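# Raise a folded ironing board and lock its legs

## Task

An ironing board is lying folded on the floor. Stand it up to its full height with the legs locked so it is ready to iron on. The lock is released only while a lever beneath one long edge is held pressed toward the board.

## Robot and tools

Robots: four arms, arm1 to arm4, each an i2rt Big YAM carrying a five-fingered right hand with a wrist camera. Feet in the scene frame (m): arm1 at (-0.382, +0.779, +0.387), arm2 at (-0.763, -0.776, +0.322), arm3 at (+0.578, +0.743, +0.335), arm4 at (+0.396, -0.776, +0.311). Each foot faces along its own +x, and the hand reaches about 1.07 m from the joint1 axis. Cameras: arm1_cam_wrist to arm4_cam_wrist, plus fixed cam_high and cam_low.

Frames: one scene frame in metres, origin on the floor, +z up. The hand point sits 0.045 m in front of the palm; its +z runs along straight fingers, +y out of the palm, +x across the palm away from the thumb. Finger centre lines lie 0.06 m behind the point along -y, and straight fingertips reach 0.06 to 0.07 m past it along +z. A bracket on the little-finger side of the wrist sticks out and can strike things.

move: every argument is optional. arm1, arm2, arm3, arm4 are separate objects, one per robot; leave a robot out and it gets no new command (it may still push toward an older target). Inside a robot's object:
- joints: absolute targets, keyed by name. joint1_rad -2.879 to 2.879 (base turn, positive counter-clockwise from above), joint2_rad 0 to 3.141 (shoulder), joint3_rad 0 to 3.019 (elbow), joint4_rad -1.692 to 1.57 (pitch, positive lifts fingers), joint5_rad -1.57 to 1.57 (sideways, positive to the arm's right), joint6_rad -2.094 to 2.094 (roll, positive clockwise seen from behind). Radians. Hand keys hand_little, hand_ring, hand_middle, hand_index, hand_thumb_bend run -1 (closed) to +1 (open, straight); hand_thumb_turn -1 puts the thumb in front of the palm, +1 beside it. hand_force_limit (-1 to 1) sets the closing stop force, about 0 to 10 N at the fingertip (15 N for the thumb). hand_speed (-0.96 to 1) sets finger speed; full speed from +0.48 up. Both are settings only.
- target: one absolute hand-point pose of seven numbers [x, y, z, qw, qx, qy, qz], position in metres in the scene frame, orientation as a wxyz quaternion, same layout as the printed hand line. The hand travels in a straight line from its hand_target pose. speed is the top speed in m/s, 0.002 to 4.3, default 0.25; rotation is capped at twice that in rad/s. With target, joints may only hold hand keys, or the call is refused.
- min_time_s: 0.1 to 8 s, the shortest duration for that robot's arm joint motions.
cameras: a list of names, ["all"], or [] for none.

wait: seconds 0 to 10, optional cameras; nothing new is sent. zoom_image: camera plus region [x0, y0, x1, y1] in pixels of that camera's latest image (672x504, origin top-left), at most 504 by 504. show_instructions shows the reference images. finished_scene ends the scene for good; the board must stay up and locked without help.

Results: per robot, joint_positions (hand keys included), Joint velocities in rad/s ("within noise" when still), joint torques (numbers 3 and 4 wrap at ±28 N m), hand and hand_target poses, hand_stopped_by with six words for little, ring, middle, index, thumb_bend, thumb_turn (moving, target, force, stalled, fault), and the *_load_n finger loads in N (positive means pushed open). "move" names robots that were commanded; "as last shown" marks one that was not. "pictures" gives image order.

Status words: done means within 1 cm and 2 degrees (joints have their own tolerances). off_target is not a stop. time_out is a stop: the arm keeps pushing to the target shown in on_its_own. "joint command not followed" or "pose unreachable" means a safety check held the arm back; not_followed means it ended that way. After a refusal or a stop, later move, wait and finished_scene calls in the same reply are skipped.

Motion behaviour: joint moves run each joint at its own pace, so the hand can swing wide. Target paths are clipped each step to 100 mm and 20 degrees around the measured pose, lag, may overshoot speed near full stretch, and stop after 10 s; one action lasts at most 15 s. Fast stretched arms can overshoot by about 30 degrees. Paths ignore obstacles. Printed hand positions drift more at long reach. Between calls each robot holds its last command.

Fingers: a motor moves only when its target changes by 0.002 or more; it stops at the target or when its load hits hand_force_limit, then locks. Close at hand_speed -0.94 or slower for a soft grip. To squeeze harder, raise the limit and send a more closed target; to loosen, send a more open one. With the thumb in front, the hand wraps objects 0.035 to 0.065 m thick, or a handle down to 0.025 m.

Avoid: hard contact between two robots (fails the scene), including closing fingers on another hand; slamming or ramming fixed or heavy parts; letting the board fall or drop even slightly; releasing moving parts; overloading fingers. Long stretched holds or pushing at unreachable poses heat motors: MOTOR HOT warns, and at 100 °C the arm goes limp for 30 to 60 s (OVER-TEMPERATURE FAULT); resend targets marked limit_stop_at_motor_heat afterward.

Each tool is called after ">>>" as a command line: name --argument value for each argument, lists and objects as JSON in quotes; but a table of rows of numbers goes row by row, as --pt "numbers of a row", without its own name.

Reference images:

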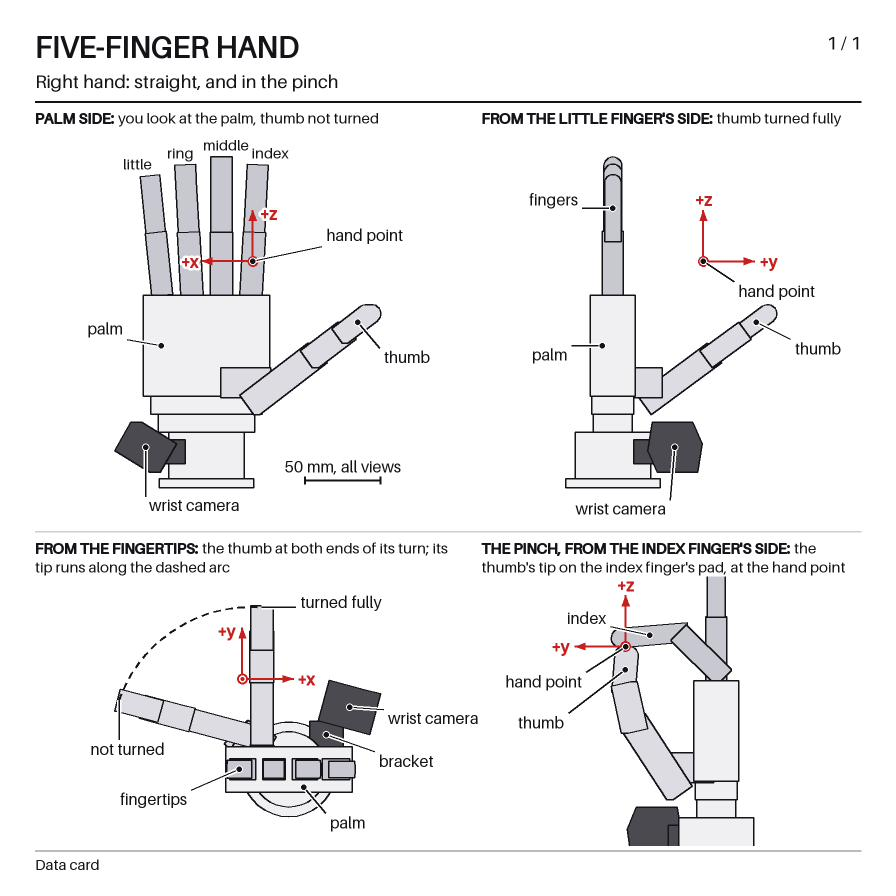

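## Session

>>> move --cameras '["all"]'

Scene clock: 0.00 s.
Joint torques (N m): no reading
Heat: arm1: hottest joint6_rad 29 °C; arm2: hottest joint5_rad 29 °C; arm3: hottest joint1_rad 30 °C; arm4: hottest joint5_rad 31 °C.
Joint velocities: within noise
arm1.joint_positions: joint1_rad=-0.412 joint2_rad=+0.599 joint3_rad=+1.441 joint4_rad=-1.413 joint5_rad=-0.297 joint6_rad=-1.312 hand_little=+1.000 hand_ring=+1.000 hand_middle=+1.000 hand_index=+1.000 hand_thumb_turn=+1.000 hand_thumb_bend=+1.000 hand_force_limit=+0.000 hand_speed=-0.800
arm1.joint_status: not commanded
arm1.hand_stopped_by: target,target,target,target,target,target
arm1.little_load_n: 0.0
arm1.ring_load_n: 0.0
arm1.middle_load_n: 0.0
arm1.index_load_n: 0.0
arm1.thumb_bend_load_n: 0.0
arm1.thumb_turn_load_n: 0.0
arm1.hand: x=-0.3724 y=+0.5707 z=+0.8853 quat_wxyz=(+0.176, +0.593, -0.636, +0.460) (m; scene frame)
arm1.hand_target: x=-0.3725 y=+0.5713 z=+0.8961 quat_wxyz=(+0.184, +0.591, -0.631, +0.469) (m; scene frame)
arm1.hand_status: not commanded
arm2.joint_positions: joint1_rad=-0.239 joint2_rad=+0.640 joint3_rad=+1.383 joint4_rad=-1.586 joint5_rad=+0.269 joint6_rad=-0.914 hand_little=+1.000 hand_ring=+1.000 hand_middle=+1.000 hand_index=+1.000 hand_thumb_turn=+1.000 hand_thumb_bend=+1.000 hand_force_limit=+0.000 hand_speed=-0.800
arm2.joint_status: not commanded
arm2.hand_stopped_by: target,target,target,target,target,target
arm2.little_load_n: 0.0
arm2.ring_load_n: 0.0
arm2.middle_load_n: 0.0
arm2.index_load_n: 0.0
arm2.thumb_bend_load_n: 0.0
arm2.thumb_turn_load_n: 0.0
arm2.hand: x=-0.5901 y=-0.7116 z=+0.7605 quat_wxyz=(-0.148, +0.928, +0.029, +0.341) (m; scene frame)
arm2.hand_target: x=-0.5899 y=-0.7115 z=+0.7686 quat_wxyz=(-0.155, +0.924, +0.028, +0.348) (m; scene frame)
arm2.hand_status: not commanded
arm3.joint_positions: joint1_rad=-0.082 joint2_rad=+0.635 joint3_rad=+1.362 joint4_rad=-1.447 joint5_rad=-0.050 joint6_rad=-1.502 hand_little=+1.000 hand_ring=+1.000 hand_middle=+1.000 hand_index=+1.000 hand_thumb_turn=+1.000 hand_thumb_bend=+1.000 hand_force_limit=+0.000 hand_speed=-0.800
arm3.joint_status: not commanded
arm3.hand_stopped_by: target,target,target,target,target,target
arm3.little_load_n: 0.0
arm3.ring_load_n: 0.0
arm3.middle_load_n: 0.0
arm3.index_load_n: 0.0
arm3.thumb_bend_load_n: 0.0
arm3.thumb_turn_load_n: 0.0
arm3.hand: x=+0.4218 y=+0.5704 z=+0.7920 quat_wxyz=(+0.336, +0.435, -0.803, +0.232) (m; scene frame)
arm3.hand_target: x=+0.4217 y=+0.5701 z=+0.8037 quat_wxyz=(+0.347, +0.432, -0.797, +0.238) (m; scene frame)
arm3.hand_status: not commanded
arm4.joint_positions: joint1_rad=-0.741 joint2_rad=+0.617 joint3_rad=+1.352 joint4_rad=-1.284 joint5_rad=+0.045 joint6_rad=-1.594 hand_little=+1.000 hand_ring=+1.000 hand_middle=+1.000 hand_index=+1.000 hand_thumb_turn=+1.000 hand_thumb_bend=+1.000 hand_force_limit=+0.000 hand_speed=-0.800
arm4.joint_status: not commanded
arm4.hand_stopped_by: target,target,target,target,target,target
arm4.little_load_n: 0.0
arm4.ring_load_n: 0.0
arm4.middle_load_n: 0.0
arm4.index_load_n: 0.0
arm4.thumb_bend_load_n: 0.0
arm4.thumb_turn_load_n: 0.0
arm4.hand: x=+0.5183 y=-0.5494 z=+0.8085 quat_wxyz=(-0.279, +0.685, +0.541, +0.400) (m; scene frame)
arm4.hand_target: x=+0.5181 y=-0.5500 z=+0.8212 quat_wxyz=(-0.287, +0.680, +0.536, +0.410) (m; scene frame)
arm4.hand_status: not commanded
pictures: arm1_cam_wrist, arm2_cam_wrist, arm3_cam_wrist, arm4_cam_wrist, cam_high, cam_low

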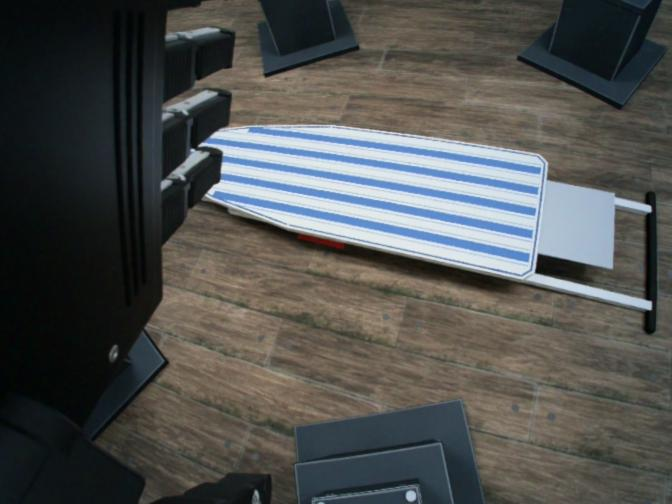

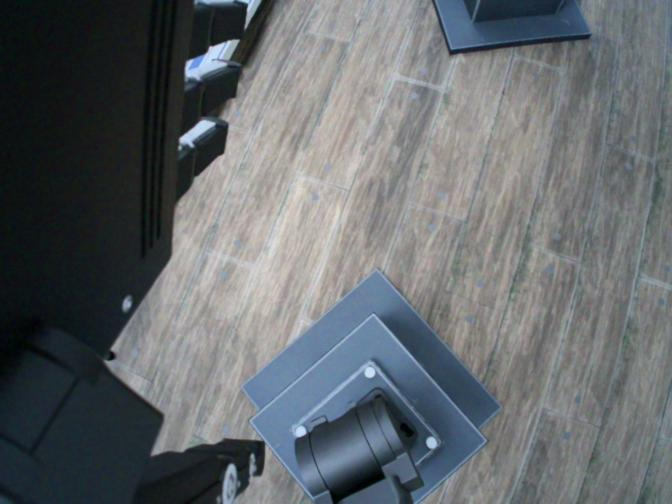

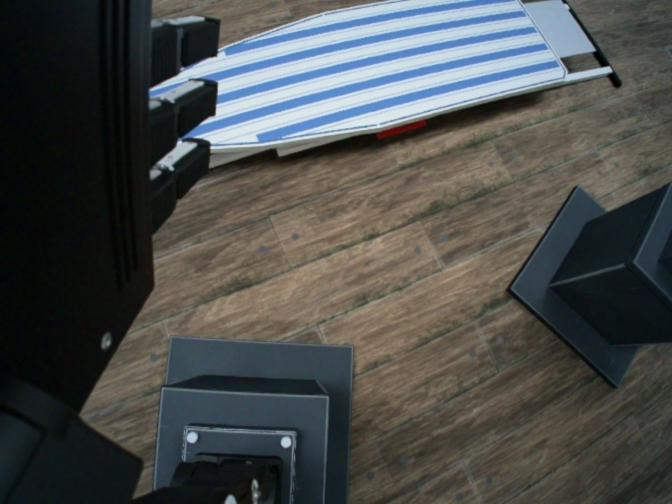

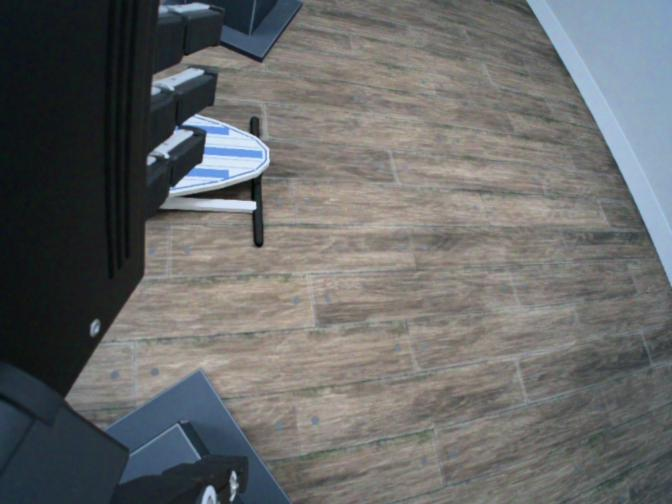

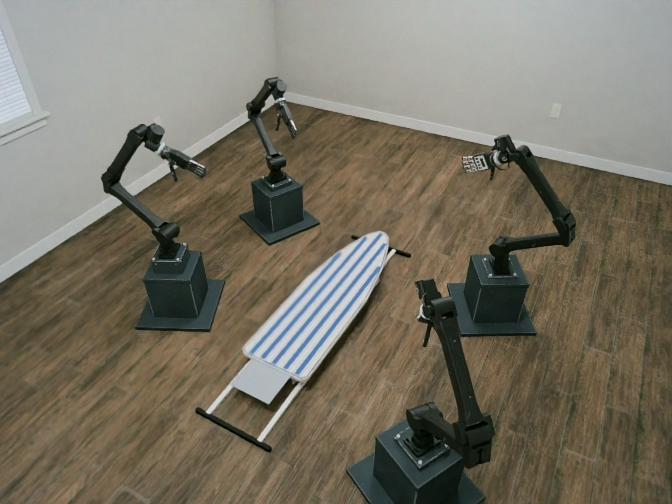

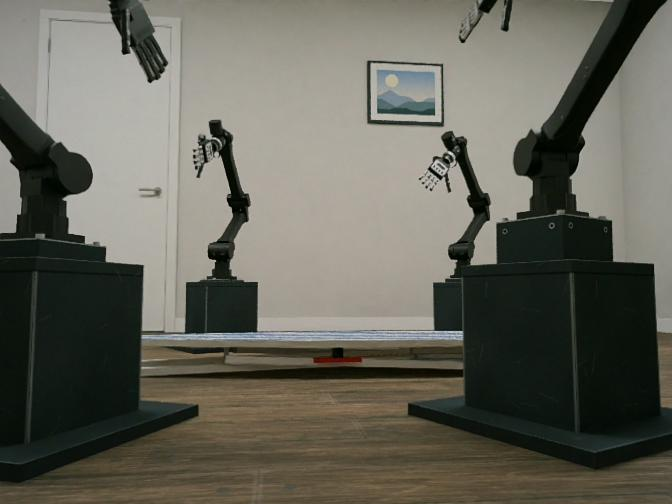

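>>> zoom_image --camera "cam_high" --region '[180, 210, 440, 470]'

>>> zoom_image --camera "cam_low" --region '[130, 310, 480, 400]'

>>> zoom_image --camera "arm1_cam_wrist" --region '[180, 90, 672, 350]'

>>> zoom_image --camera "arm3_cam_wrist" --region '[140, 0, 640, 200]'

Scaled by 1.938.

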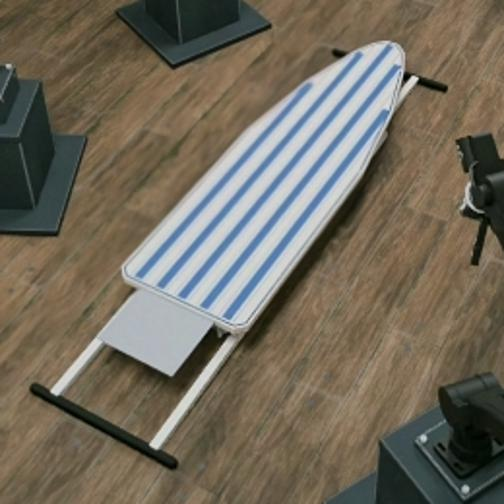

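Scaled by 1.440.

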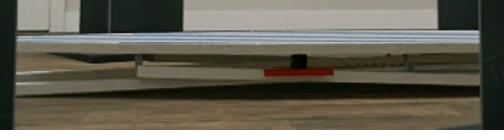

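Scaled by 1.024 from the camera's image (finer frame: 960x720).

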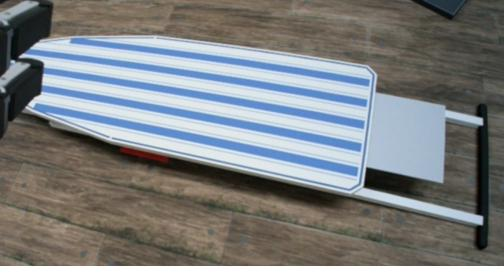

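Scaled by 1.008 from the camera's image (finer frame: 960x720).

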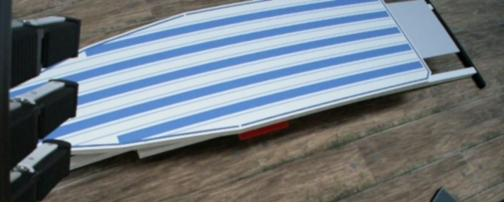

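>>> move --arm1 '{"target": [-0.1, 0.5, 0.16, 0.5, 0.5, -0.5, 0.5], "speed": 0.25}' --arm3 '{"target": [0.45, 0.5, 0.16, 0.5, 0.5, -0.5, 0.5], "speed": 0.25}' --cameras '["arm1_cam_wrist", "arm3_cam_wrist", "cam_low", "cam_high"]'

Scene clock: 153.57 s.
Joint torques (N m): arm1=[1.9 -11.75 -1.5 2.03 0.3 -0.11] | arm2=[2.14 2.02 8.53 2.06 0.23 -0.03] | arm3=[0.32 3.25 12.3 1.84 -0.52 0.02] | arm4=[-0.15 1.32 9.4 2.04 0.07 -0.09]
Heat: arm1: hottest joint2_rad 28 °C; arm2: hottest joint3_rad 37 °C; arm3: hottest joint3_rad 35 °C; arm4: hottest joint3_rad 35 °C.
move: arm1 off_target; arm3 not_followed
Joint velocities: within noise
arm1.joint_positions: joint1_rad=+0.868 joint2_rad=+2.785 joint3_rad=+0.910 joint4_rad=+1.564 joint5_rad=+1.339 joint6_rad=-1.285 hand_little=+1.000 hand_ring=+1.000 hand_middle=+1.000 hand_index=+1.000 hand_thumb_turn=+1.000 hand_thumb_bend=+1.000 hand_force_limit=+0.000 hand_speed=-0.800
arm1.joint_status: not commanded
arm1.hand_stopped_by: target,target,target,target,target,target
arm1.little_load_n: 0.0
arm1.ring_load_n: 0.0
arm1.middle_load_n: 0.0
arm1.index_load_n: 0.0
arm1.thumb_bend_load_n: 0.0
arm1.thumb_turn_load_n: 0.0
arm1.hand: x=-0.1044 y=+0.4974 z=+0.1574 quat_wxyz=(+0.493, +0.510, -0.525, +0.470)
arm1.hand_target: x=-0.0999 y=+0.5001 z=+0.1600 quat_wxyz=(+0.490, +0.509, -0.523, +0.476)
arm1.hand_status: off_target (0.006 m and 4.6 deg from the pose sent, 0.778 m and 42.1 deg at the start; a joint's target at an end of its range on 32 of 118 steps)
arm2, arm4: as last shown
arm3.joint_positions: joint1_rad=-0.442 joint2_rad=+0.003 joint3_rad=+0.055 joint4_rad=-0.639 joint5_rad=-0.747 joint6_rad=-1.756 hand_little=+1.000 hand_ring=+1.000 hand_middle=+1.000 hand_index=+1.000 hand_thumb_turn=+1.000 hand_thumb_bend=+1.000 hand_force_limit=+0.000 hand_speed=-0.800
arm3.joint_status: not commanded
arm3.hand_stopped_by: target,target,target,target,target,target
arm3.little_load_n: 0.0
arm3.ring_load_n: 0.0
arm3.middle_load_n: 0.0
arm3.index_load_n: 0.0
arm3.thumb_bend_load_n: 0.0
arm3.thumb_turn_load_n: 0.0
arm3.on_its_own: joint1_rad is held at -0.429, not at its first target -0.082; joint2_rad is held at +0.003, not at its first target +0.635; joint3_rad is held at +0.076, not at its first target +1.385; joint4_rad is held at -0.639, not at its first target -1.441; joint5_rad is held at -0.750, not at its first target -0.050; joint6_rad is held at -1.755, not at its first target -1.502
arm3.hand: x=+0.4504 y=+0.5321 z=+0.3919 quat_wxyz=(+0.345, +0.501, -0.676, +0.415)
arm3.hand_target: x=+0.4515 y=+0.5282 z=+0.4046 quat_wxyz=(+0.350, +0.507, -0.667, +0.420)
arm3.hand_status: not_followed (0.234 m and 28.7 deg from the pose sent, 0.637 m and 51.0 deg at the start; pose on its path clipped on 22 of 98 steps; a joint's target at an end of its range on 55 of 98 steps)
pictures: arm1_cam_wrist, arm3_cam_wrist, cam_high, cam_low
pose unreachable (arm3 arm): on one or more control steps of this call this arm could not follow its commanded pose, so it was not sent that pose on those steps. On the call's last step it was still not sent that pose. It may still have moved: this result reports where it is.
cause: moving toward the commanded pose would bring two parts of the arm too close to each other.
arm1_cam_wrist: T_world_to_cam=[[-0.97278, 0.00813, 0.23158, -0.14086], [-0.18464, 0.57666, -0.79585, -0.17634], [-0.14001, -0.81694, -0.55947, 0.59578]] pos_world=[-0.08616, 0.58955, 0.2256]
arm3_cam_wrist: T_world_to_cam=[[-0.99618, 0.08659, -0.01129, 0.40579], [0.07809, 0.82552, -0.55895, -0.25469], [-0.03908, -0.55769, -0.82913, 0.75759]] pos_world=[0.45374, 0.59762, 0.49036]

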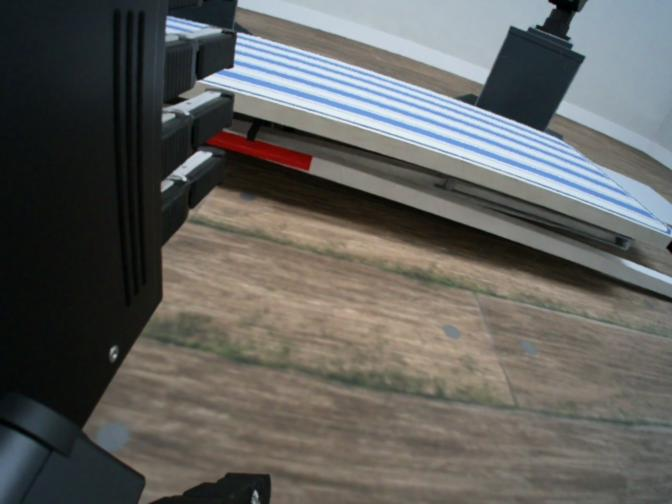

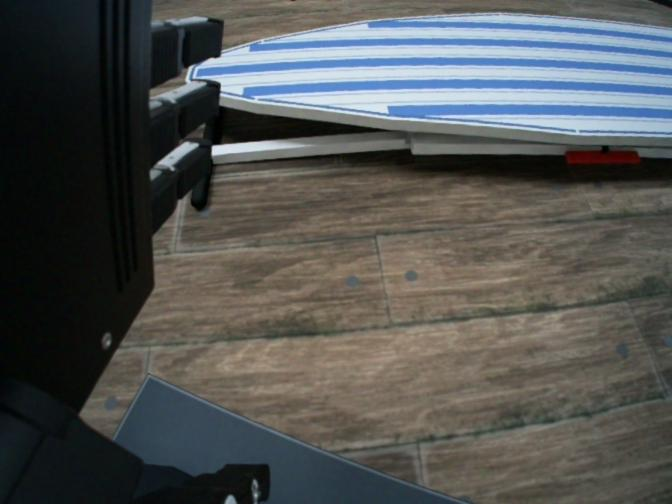

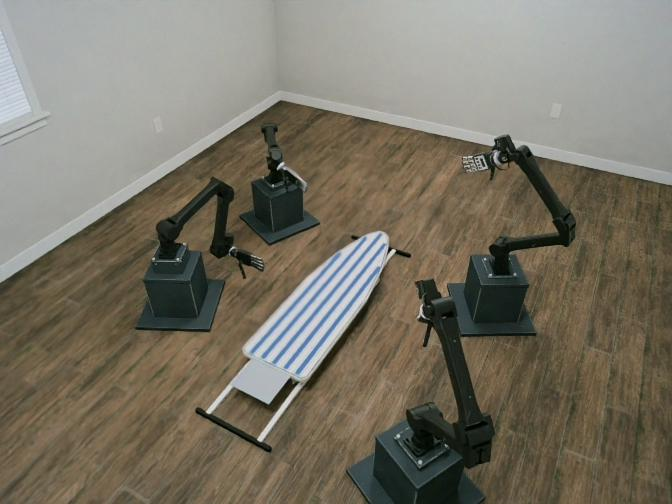

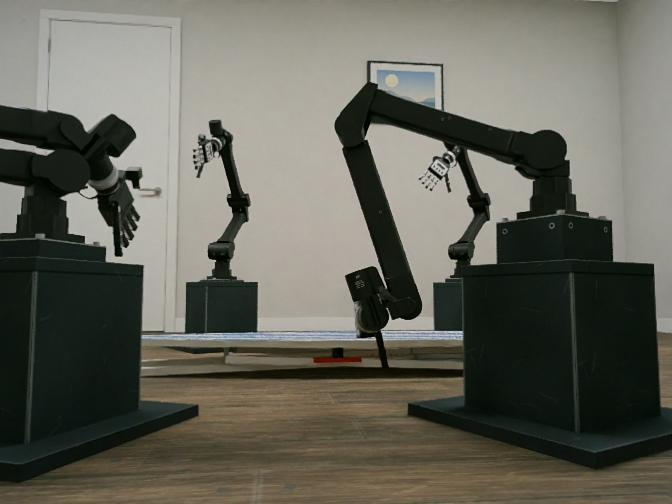

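>>> zoom_image --camera "arm1_cam_wrist" --region '[180, 60, 430, 250]'

>>> zoom_image --camera "arm1_cam_wrist" --region '[400, 130, 672, 310]'

>>> zoom_image --camera "arm3_cam_wrist" --region '[190, 90, 672, 230]'

>>> zoom_image --camera "cam_low" --region '[200, 320, 300, 400]'

>>> zoom_image --camera "cam_low" --region '[300, 320, 400, 400]'

>>> zoom_image --camera "cam_low" --region '[380, 320, 480, 400]'

Scaled by 2.016 from the camera's image (finer frame: 960x720).

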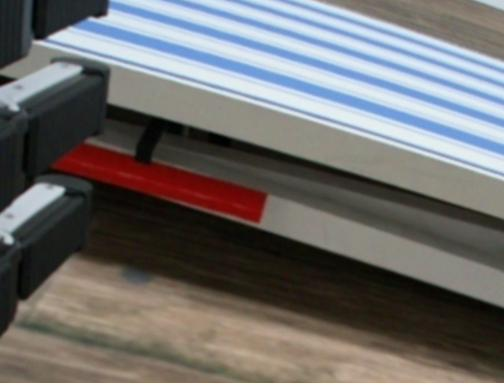

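Scaled by 1.853 from the camera's image (finer frame: 960x720).

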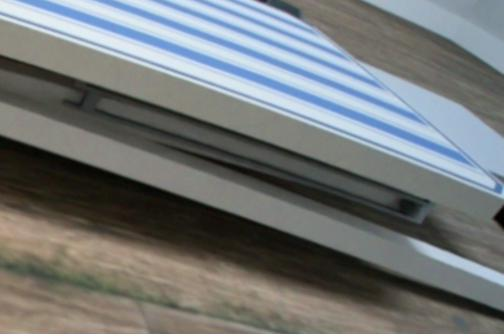

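Scaled by 1.046 from the camera's image (finer frame: 960x720).

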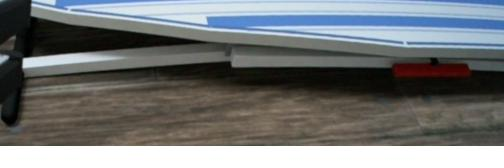

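Scaled by 5.040.

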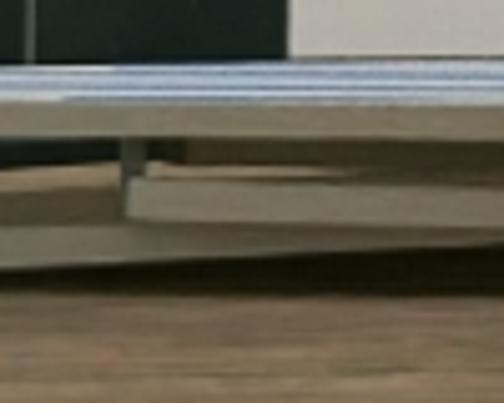

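Scaled by 5.040.

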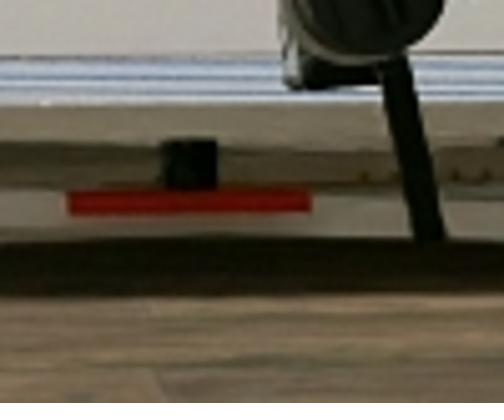

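Scaled by 5.040.

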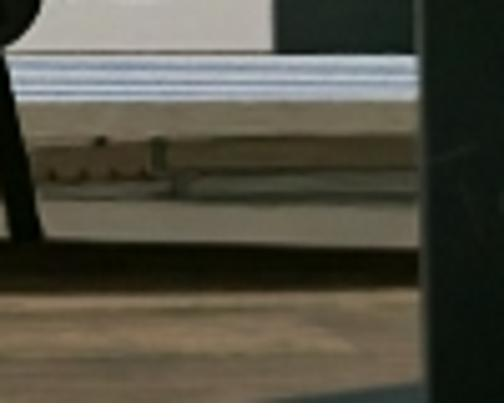

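>>> move --arm1 '{"target": [-0.33, 0.42, 0.09, 0, 0.777, -0.629, 0], "speed": 0.25}' --arm3 '{"target": [0.03, 0.45, 0.25, 0, 0.777, -0.629, 0], "speed": 0.25}' --arm2 '{"target": [-0.45, -0.35, 0.14, 0.629, -0.777, 0, 0], "speed": 0.3}' --arm4 '{"target": [0.25, -0.35, 0.14, 0.629, -0.777, 0, 0], "speed": 0.3}' --cameras '["all"]'

Scene clock: 275.20 s.
Joint torques (N m): arm1=[0.67 -11.16 1.74 0.31 -0.06 -0.09] | arm2=[2.49 -17.73 2.14 2.74 -0.33 0.13] | arm3=[0.38 -18.14 10.44 -0.24 0.37 -0.08] | arm4=[0.91 -9.76 -0.65 2.66 0.21 0.06]
Heat: arm1: hottest joint2_rad 29 °C; arm2: hottest joint3_rad 37 °C; arm3: hottest joint3_rad 40 °C; arm4: hottest joint3_rad 36 °C.
move: arm1 done; arm2 done; arm3 off_target; arm4 off_target
Joint velocities: within noise
arm1.joint_positions: joint1_rad=-0.137 joint2_rad=+2.351 joint3_rad=+0.930 joint4_rad=-0.139 joint5_rad=+0.011 joint6_rad=-1.467 hand_little=+1.000 hand_ring=+1.000 hand_middle=+1.000 hand_index=+1.000 hand_thumb_turn=+1.000 hand_thumb_bend=+1.000 hand_force_limit=+0.000 hand_speed=-0.800
arm1.joint_status: not commanded
arm1.hand_stopped_by: target,target,target,target,target,target
arm1.little_load_n: 0.0
arm1.ring_load_n: -0.5
arm1.middle_load_n: 0.0
arm1.index_load_n: 0.0
arm1.thumb_bend_load_n: 0.0
arm1.thumb_turn_load_n: 0.0
arm1.hand: x=-0.3279 y=+0.4177 z=+0.0934 quat_wxyz=(+0.005, +0.775, -0.632, +0.005)
arm1.hand_target: x=-0.3300 y=+0.4200 z=+0.0901 quat_wxyz=(+0.000, +0.777, -0.629, +0.000)
arm1.hand_status: done (0.005 m and 0.9 deg from the pose sent, 0.248 m and 86.8 deg at the start)
arm2.joint_positions: joint1_rad=-0.447 joint2_rad=+2.433 joint3_rad=+0.858 joint4_rad=+1.189 joint5_rad=-0.912 joint6_rad=-0.307 hand_little=+1.000 hand_ring=+1.000 hand_middle=+1.000 hand_index=+1.000 hand_thumb_turn=+1.000 hand_thumb_bend=+1.000 hand_force_limit=+0.000 hand_speed=-0.800
arm2.joint_status: not commanded
arm2.hand_stopped_by: target,target,target,target,target,target
arm2.little_load_n: 0.0
arm2.ring_load_n: 0.0
arm2.middle_load_n: 0.0
arm2.index_load_n: 0.0
arm2.thumb_bend_load_n: 0.0
arm2.thumb_turn_load_n: -0.5
arm2.hand: x=-0.4520 y=-0.3565 z=+0.1333 quat_wxyz=(-0.622, +0.783, -0.006, -0.003)
arm2.hand_target: x=-0.4500 y=-0.3501 z=+0.1400 quat_wxyz=(-0.629, +0.777, +0.000, +0.000)
arm2.hand_status: done (0.010 m and 1.3 deg from the pose sent, 0.732 m and 71.0 deg at the start)
arm3.joint_positions: joint1_rad=-0.472 joint2_rad=+2.223 joint3_rad=+1.594 joint4_rad=-1.008 joint5_rad=+0.191 joint6_rad=-2.054 hand_little=+1.000 hand_ring=+1.000 hand_middle=+1.000 hand_index=+1.000 hand_thumb_turn=+1.000 hand_thumb_bend=+1.000 hand_force_limit=+0.000 hand_speed=-0.800
arm3.joint_status: not commanded
arm3.hand_stopped_by: target,target,target,target,target,target
arm3.little_load_n: 0.5
arm3.ring_load_n: 0.0
arm3.middle_load_n: 0.0
arm3.index_load_n: 0.0
arm3.thumb_bend_load_n: 0.0
arm3.thumb_turn_load_n: 0.0
arm3.hand: x=+0.0381 y=+0.4663 z=+0.2455 quat_wxyz=(-0.029, +0.535, -0.838, -0.102)
arm3.hand_target: x=+0.0309 y=+0.4498 z=+0.2502 quat_wxyz=(-0.020, +0.545, -0.832, -0.103)
arm3.hand_status: off_target (0.019 m and 38.8 deg from the pose sent, 0.451 m and 70.8 deg at the start; pose on its path clipped on 89 of 135 steps; a joint's target at an end of its range on 121 of 135 steps)
arm4.joint_positions: joint1_rad=-0.078 joint2_rad=+2.415 joint3_rad=+0.485 joint4_rad=+1.566 joint5_rad=+0.439 joint6_rad=+0.124 hand_little=+1.000 hand_ring=+1.000 hand_middle=+1.000 hand_index=+1.000 hand_thumb_turn=+1.000 hand_thumb_bend=+1.000 hand_force_limit=+0.000 hand_speed=-0.800
arm4.joint_status: not commanded
arm4.hand_stopped_by: target,target,target,target,target,target
arm4.little_load_n: 0.0
arm4.ring_load_n: 0.0
arm4.middle_load_n: -0.5
arm4.index_load_n: 0.0
arm4.thumb_bend_load_n: 0.0
arm4.thumb_turn_load_n: 0.0
arm4.hand: x=+0.2571 y=-0.3521 z=+0.1346 quat_wxyz=(-0.579, +0.815, +0.001, +0.025)
arm4.hand_target: x=+0.2497 y=-0.3497 z=+0.1403 quat_wxyz=(-0.588, +0.809, -0.004, +0.014)
arm4.hand_status: off_target (0.009 m and 7.7 deg from the pose sent, 0.747 m and 89.8 deg at the start; a joint's target at an end of its range on 49 of 135 steps)
pictures: arm1_cam_wrist, arm2_cam_wrist, arm3_cam_wrist, arm4_cam_wrist, cam_high, cam_low
arm1_cam_wrist: T_world_to_cam=[[-0.9094, -0.41582, -0.00908, -0.12252], [-0.36434, 0.78589, 0.49963, -0.49002], [-0.20062, 0.45767, -0.86619, -0.0601]] pos_world=[-0.30202, 0.36167, 0.19166]
arm2_cam_wrist: T_world_to_cam=[[0.284, -0.20356, -0.93697, 0.18163], [-0.80154, -0.58667, -0.11549, -0.5641], [-0.52619, 0.78382, -0.32978, 0.20465]] pos_world=[-0.39605, -0.45438, 0.17252]
arm3_cam_wrist: T_world_to_cam=[[-0.97151, 0.20072, 0.12598, -0.08867], [0.23288, 0.71014, 0.66443, -0.50242], [0.0439, 0.67484, -0.73666, -0.01709]] pos_world=[0.03161, 0.38612, 0.33241]
arm4_cam_wrist: T_world_to_cam=[[0.31859, -0.33091, -0.88826, -0.08181], [-0.82666, -0.55553, -0.08954, 0.02774], [-0.46383, 0.76281, -0.45053, 0.56056]] pos_world=[0.309, -0.43926, 0.18237]

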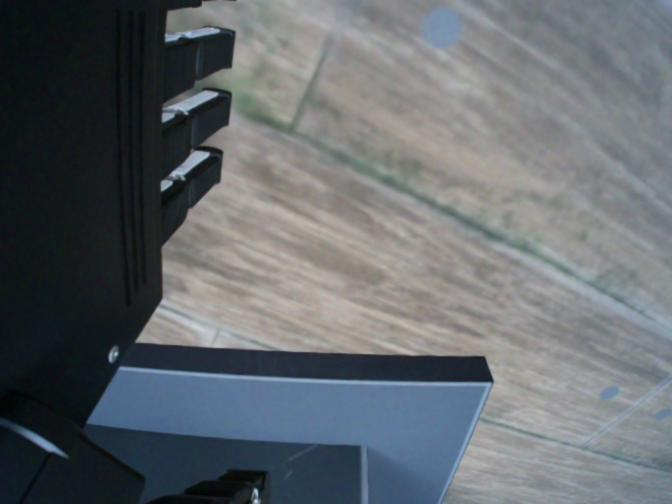

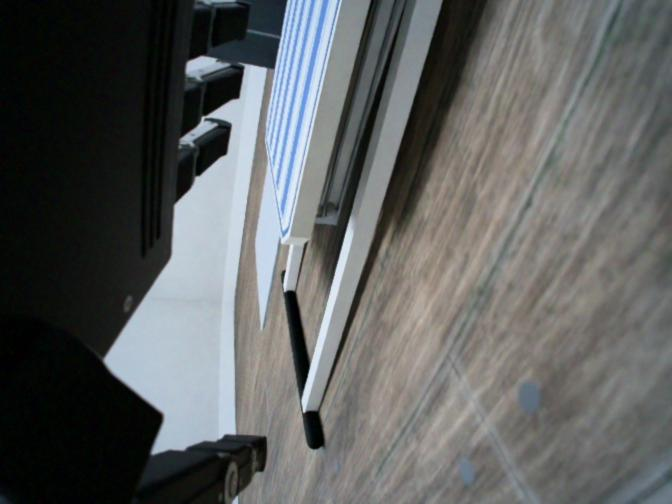

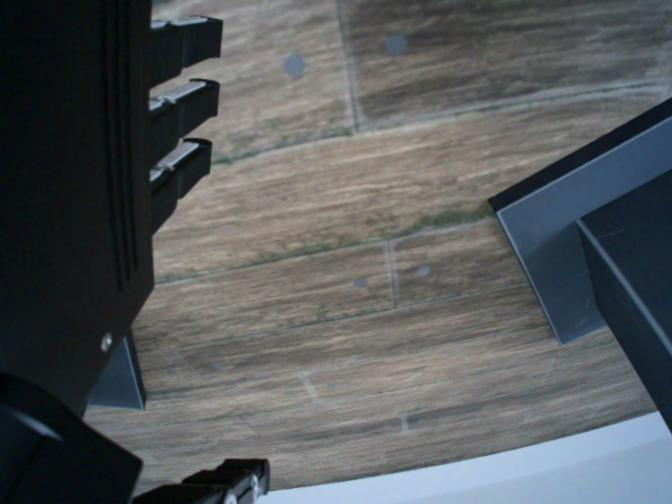

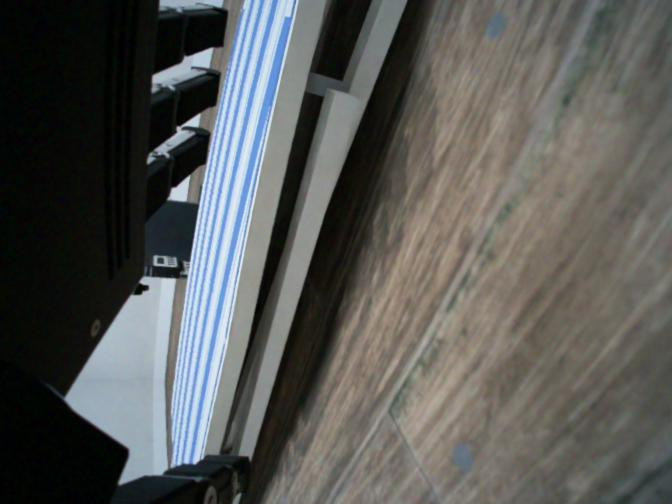

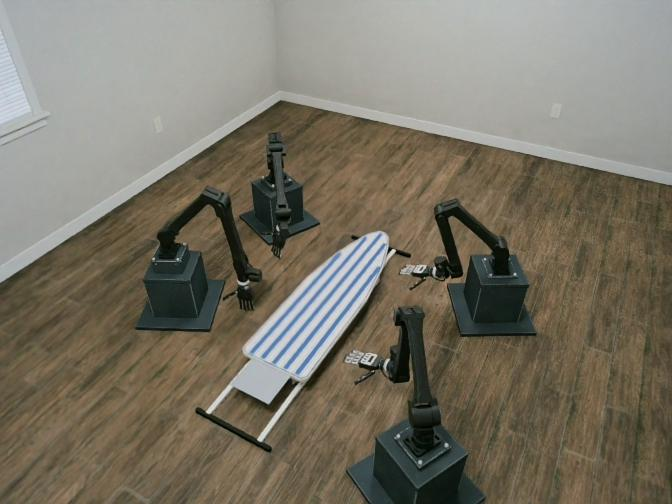

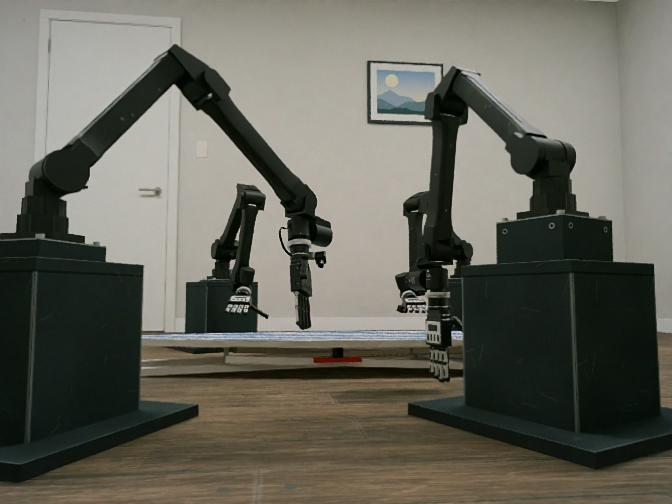

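>>> move --arm1 '{"joints": {"joint1_rad": -0.3, "joint2_rad": 2.3, "joint3_rad": 0.8, "joint4_rad": 1.25, "joint5_rad": -0.1, "joint6_rad": 0.0}, "min_time_s": 3}' --arm3 '{"joints": {"joint1_rad": -0.5, "joint2_rad": 2.1, "joint3_rad": 1.35, "joint4_rad": 0.6, "joint5_rad": -0.85, "joint6_rad": 0.0}, "min_time_s": 3}'

>>> move --arm1 '{"target": [-0.33, 0.42, 0.1, 0, 0, 0.777, -0.629], "speed": 0.25}' --arm3 '{"target": [0.01, 0.42, 0.2, 0, 0, 0.819, -0.574], "speed": 0.25}' --cameras '["arm1_cam_wrist", "arm3_cam_wrist", "cam_high", "cam_low"]'

Scene clock: 296.73 s.
Joint torques (N m): arm1=[0.15 -14.1 1.58 2.69 -0.15 0.13] | arm2=[2.14 -16.85 2.32 2.89 -0.32 0.09] | arm3=[-2.32 -21.19 7.62 2.86 -0.37 0.13] | arm4=[0.85 -10.05 -0.68 2.69 0.22 0.06]
Heat: arm1: hottest joint2_rad 30 °C; arm2: hottest joint3_rad 34 °C; arm3: hottest joint3_rad 37 °C; arm4: hottest joint3_rad 33 °C.
move: arm1 done; arm3 done
Joint velocities: within noise
arm1.joint_positions: joint1_rad=-0.290 joint2_rad=+2.324 joint3_rad=+0.804 joint4_rad=+1.230 joint5_rad=-0.098 joint6_rad=-0.011 hand_little=+1.000 hand_ring=+1.000 hand_middle=+1.000 hand_index=+1.000 hand_thumb_turn=+1.000 hand_thumb_bend=+1.000 hand_force_limit=+0.000 hand_speed=-0.800
arm1.joint_status: all done
arm1.hand_stopped_by: target,target,target,target,target,target
arm1.little_load_n: 0.0
arm1.ring_load_n: 0.0
arm1.middle_load_n: 0.0
arm1.index_load_n: 0.0
arm1.thumb_bend_load_n: 0.0
arm1.thumb_turn_load_n: -0.5
arm1.hand: x=-0.2439 y=+0.2067 z=+0.2329 quat_wxyz=(-0.085, +0.092, -0.795, +0.593)
arm1.hand_target: x=-0.2478 y=+0.1989 z=+0.2505 quat_wxyz=(-0.087, +0.084, -0.784, +0.608)
arm1.hand_status: not commanded
arm2, arm4: as last shown
arm2.thumb_turn_load_n: 0.0
arm3.joint_positions: joint1_rad=-0.484 joint2_rad=+2.124 joint3_rad=+1.352 joint4_rad=+0.578 joint5_rad=-0.846 joint6_rad=-0.011 hand_little=+1.000 hand_ring=+1.000 hand_middle=+1.000 hand_index=+1.000 hand_thumb_turn=+1.000 hand_thumb_bend=+1.000 hand_force_limit=+0.000 hand_speed=-0.800
arm3.joint_status: all done
arm3.hand_stopped_by: target,target,target,target,target,target
arm3.little_load_n: -0.5
arm3.ring_load_n: 0.0
arm3.middle_load_n: 0.0
arm3.index_load_n: 0.0
arm3.thumb_bend_load_n: 0.0
arm3.thumb_turn_load_n: 0.0
arm3.hand: x=+0.0982 y=+0.1840 z=+0.3842 quat_wxyz=(-0.018, -0.082, -0.750, +0.656)
arm3.hand_target: x=+0.0880 y=+0.1900 z=+0.4045 quat_wxyz=(-0.006, -0.078, -0.741, +0.667)
arm3.hand_status: not commanded
arm4.middle_load_n: 0.0
pictures: none

Scene clock: 299.10 s.
Joint torques (N m): arm1=[0.5 -9.41 -4.78 2.47 0.12 0.12] | arm2=[2.55 -17.85 2.14 2.47 -0.36 0.09] | arm3=[-0.73 -19.08 9.03 0.83 -0.92 -0.08] | arm4=[0.85 -9.93 -0.68 2.65 0.2 0.07]
Heat: arm1: hottest joint2_rad 30 °C; arm2: hottest joint3_rad 33 °C; arm3: hottest joint3_rad 37 °C; arm4: hottest joint3_rad 33 °C.
move: arm1 off_target; arm3 off_target
Joint velocities: within noise
arm1.joint_positions: joint1_rad=-0.320 joint2_rad=+2.708 joint3_rad=+0.539 joint4_rad=+1.563 joint5_rad=+0.124 joint6_rad=+0.020 hand_little=+1.000 hand_ring=+1.000 hand_middle=+1.000 hand_index=+1.000 hand_thumb_turn=+1.000 hand_thumb_bend=+1.000 hand_force_limit=+0.000 hand_speed=-0.800
arm1.joint_status: not commanded
arm1.hand_stopped_by: target,target,target,target,target,target
arm1.little_load_n: 0.0
arm1.ring_load_n: -0.5
arm1.middle_load_n: 0.0
arm1.index_load_n: 0.5
arm1.thumb_bend_load_n: -0.5
arm1.thumb_turn_load_n: 0.0
arm1.hand: x=-0.3276 y=+0.4149 z=+0.0960 quat_wxyz=(+0.018, +0.014, -0.885, +0.466)
arm1.hand_target: x=-0.3299 y=+0.4193 z=+0.1000 quat_wxyz=(+0.017, +0.006, -0.884, +0.466)
arm1.hand_status: off_target (0.007 m and 22.6 deg from the pose sent, 0.266 m and 15.1 deg at the start; pose on its path clipped on 31 of 71 steps; a joint's target at an end of its range on 57 of 71 steps)
arm2, arm4: as last shown
arm2.little_load_n: -0.5
arm2.thumb_turn_load_n: -0.5
arm3.joint_positions: joint1_rad=-0.859 joint2_rad=+2.354 joint3_rad=+1.424 joint4_rad=-0.018 joint5_rad=-1.142 joint6_rad=-0.875 hand_little=+1.000 hand_ring=+1.000 hand_middle=+1.000 hand_index=+1.000 hand_thumb_turn=+1.000 hand_thumb_bend=+1.000 hand_force_limit=+0.000 hand_speed=-0.800
arm3.joint_status: not commanded
arm3.hand_stopped_by: target,target,target,target,target,target
arm3.little_load_n: 0.0
arm3.ring_load_n: 0.0
arm3.middle_load_n: 0.0
arm3.index_load_n: 0.0
arm3.thumb_bend_load_n: 0.0
arm3.thumb_turn_load_n: 0.0
arm3.hand: x=+0.0226 y=+0.4261 z=+0.1935 quat_wxyz=(-0.009, -0.012, -0.821, +0.571)
arm3.hand_target: x=+0.0103 y=+0.4202 z=+0.2002 quat_wxyz=(+0.000, +0.000, -0.819, +0.574)
arm3.hand_status: off_target (0.015 m and 1.8 deg from the pose sent, 0.312 m and 15.5 deg at the start)
arm1_cam_wrist: T_world_to_cam=[[-0.26567, 0.53898, -0.79932, -0.23274], [0.83578, 0.54202, 0.08769, 0.04494], [0.48051, -0.64476, -0.59447, 0.59792]] pos_world=[-0.3867, 0.4866, 0.16547]
arm3_cam_wrist: T_world_to_cam=[[-0.18553, 0.36487, -0.91239, 0.02408], [0.84141, 0.53858, 0.04428, -0.25629], [0.50755, -0.75948, -0.40693, 0.50927]] pos_world=[-0.03837, 0.51603, 0.24055]

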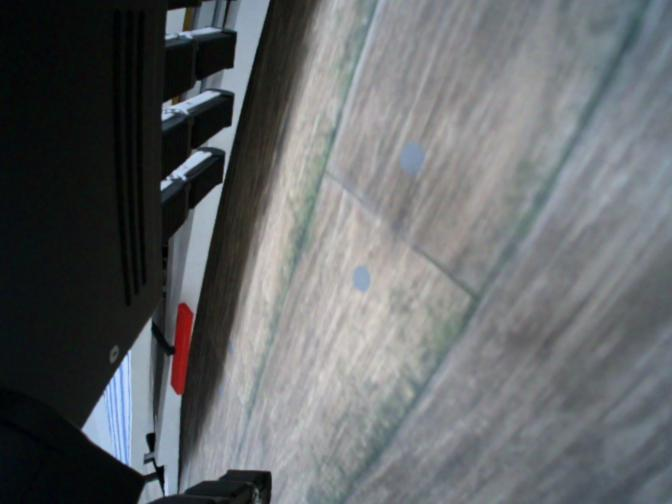

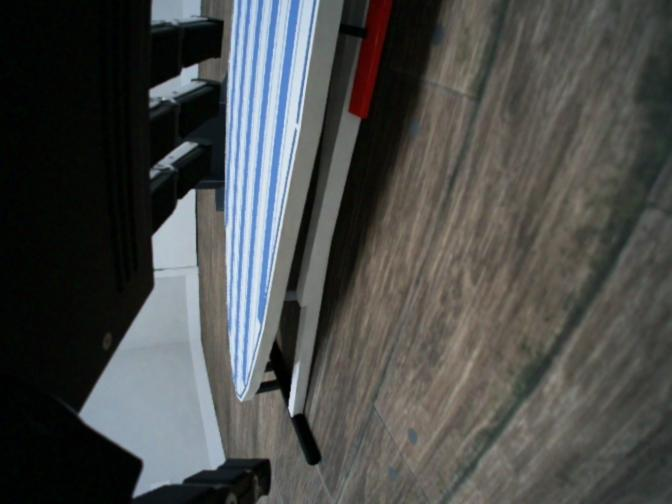

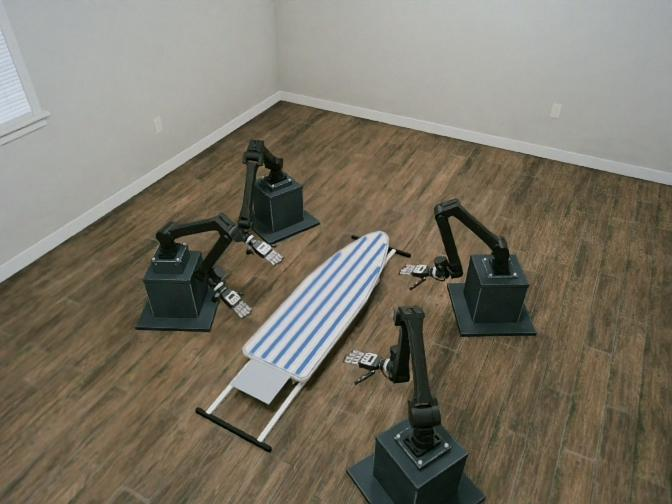

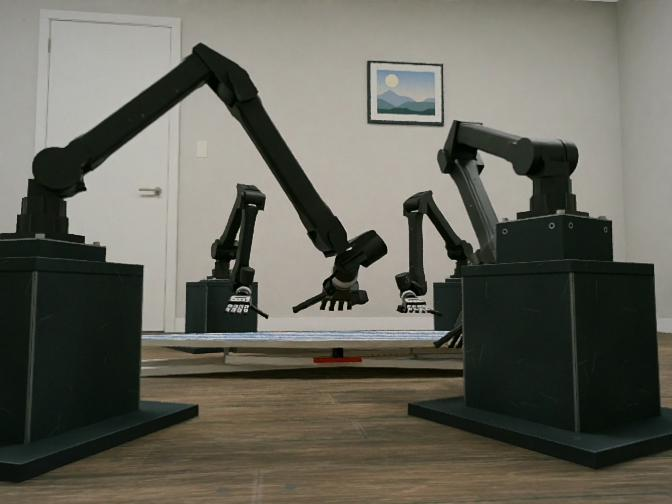

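>>> zoom_image --camera "arm3_cam_wrist" --region '[220, 0, 440, 220]'

>>> zoom_image --camera "arm3_cam_wrist" --region '[220, 220, 360, 480]'

>>> zoom_image --camera "arm1_cam_wrist" --region '[90, 220, 260, 504]'

Scaled by 2.291 from the camera's image (finer frame: 960x720).

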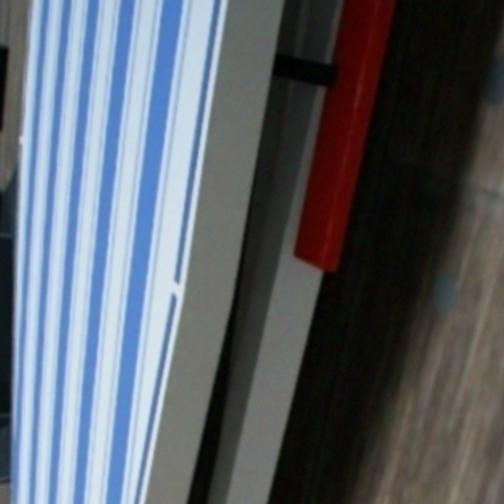

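Scaled by 1.938 from the camera's image (finer frame: 960x720).

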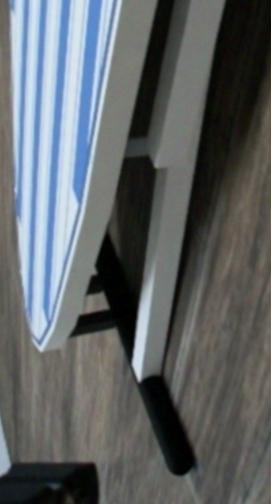

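Scaled by 1.775 from the camera's image (finer frame: 960x720).

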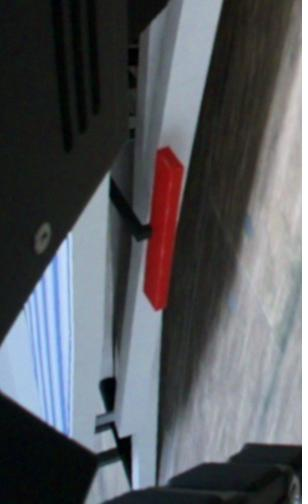

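>>> zoom_image --camera "cam_high" --region '[230, 290, 390, 410]'

>>> zoom_image --camera "cam_high" --region '[310, 220, 450, 325]'

Scaled by 3.150.

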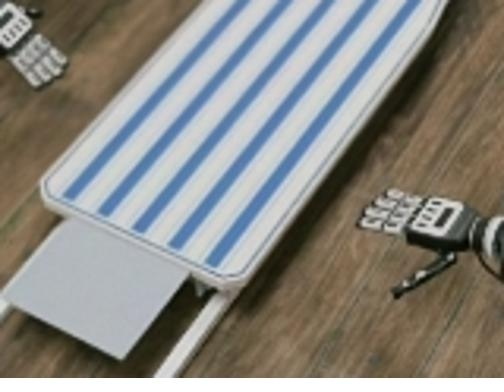

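Scaled by 3.600.

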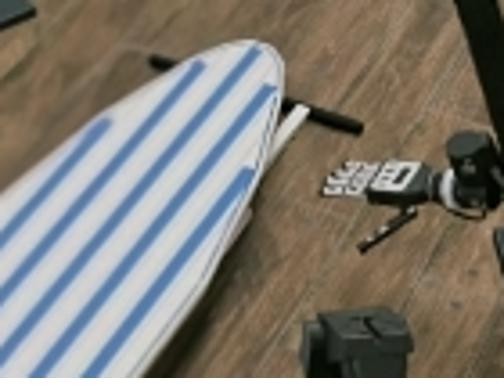

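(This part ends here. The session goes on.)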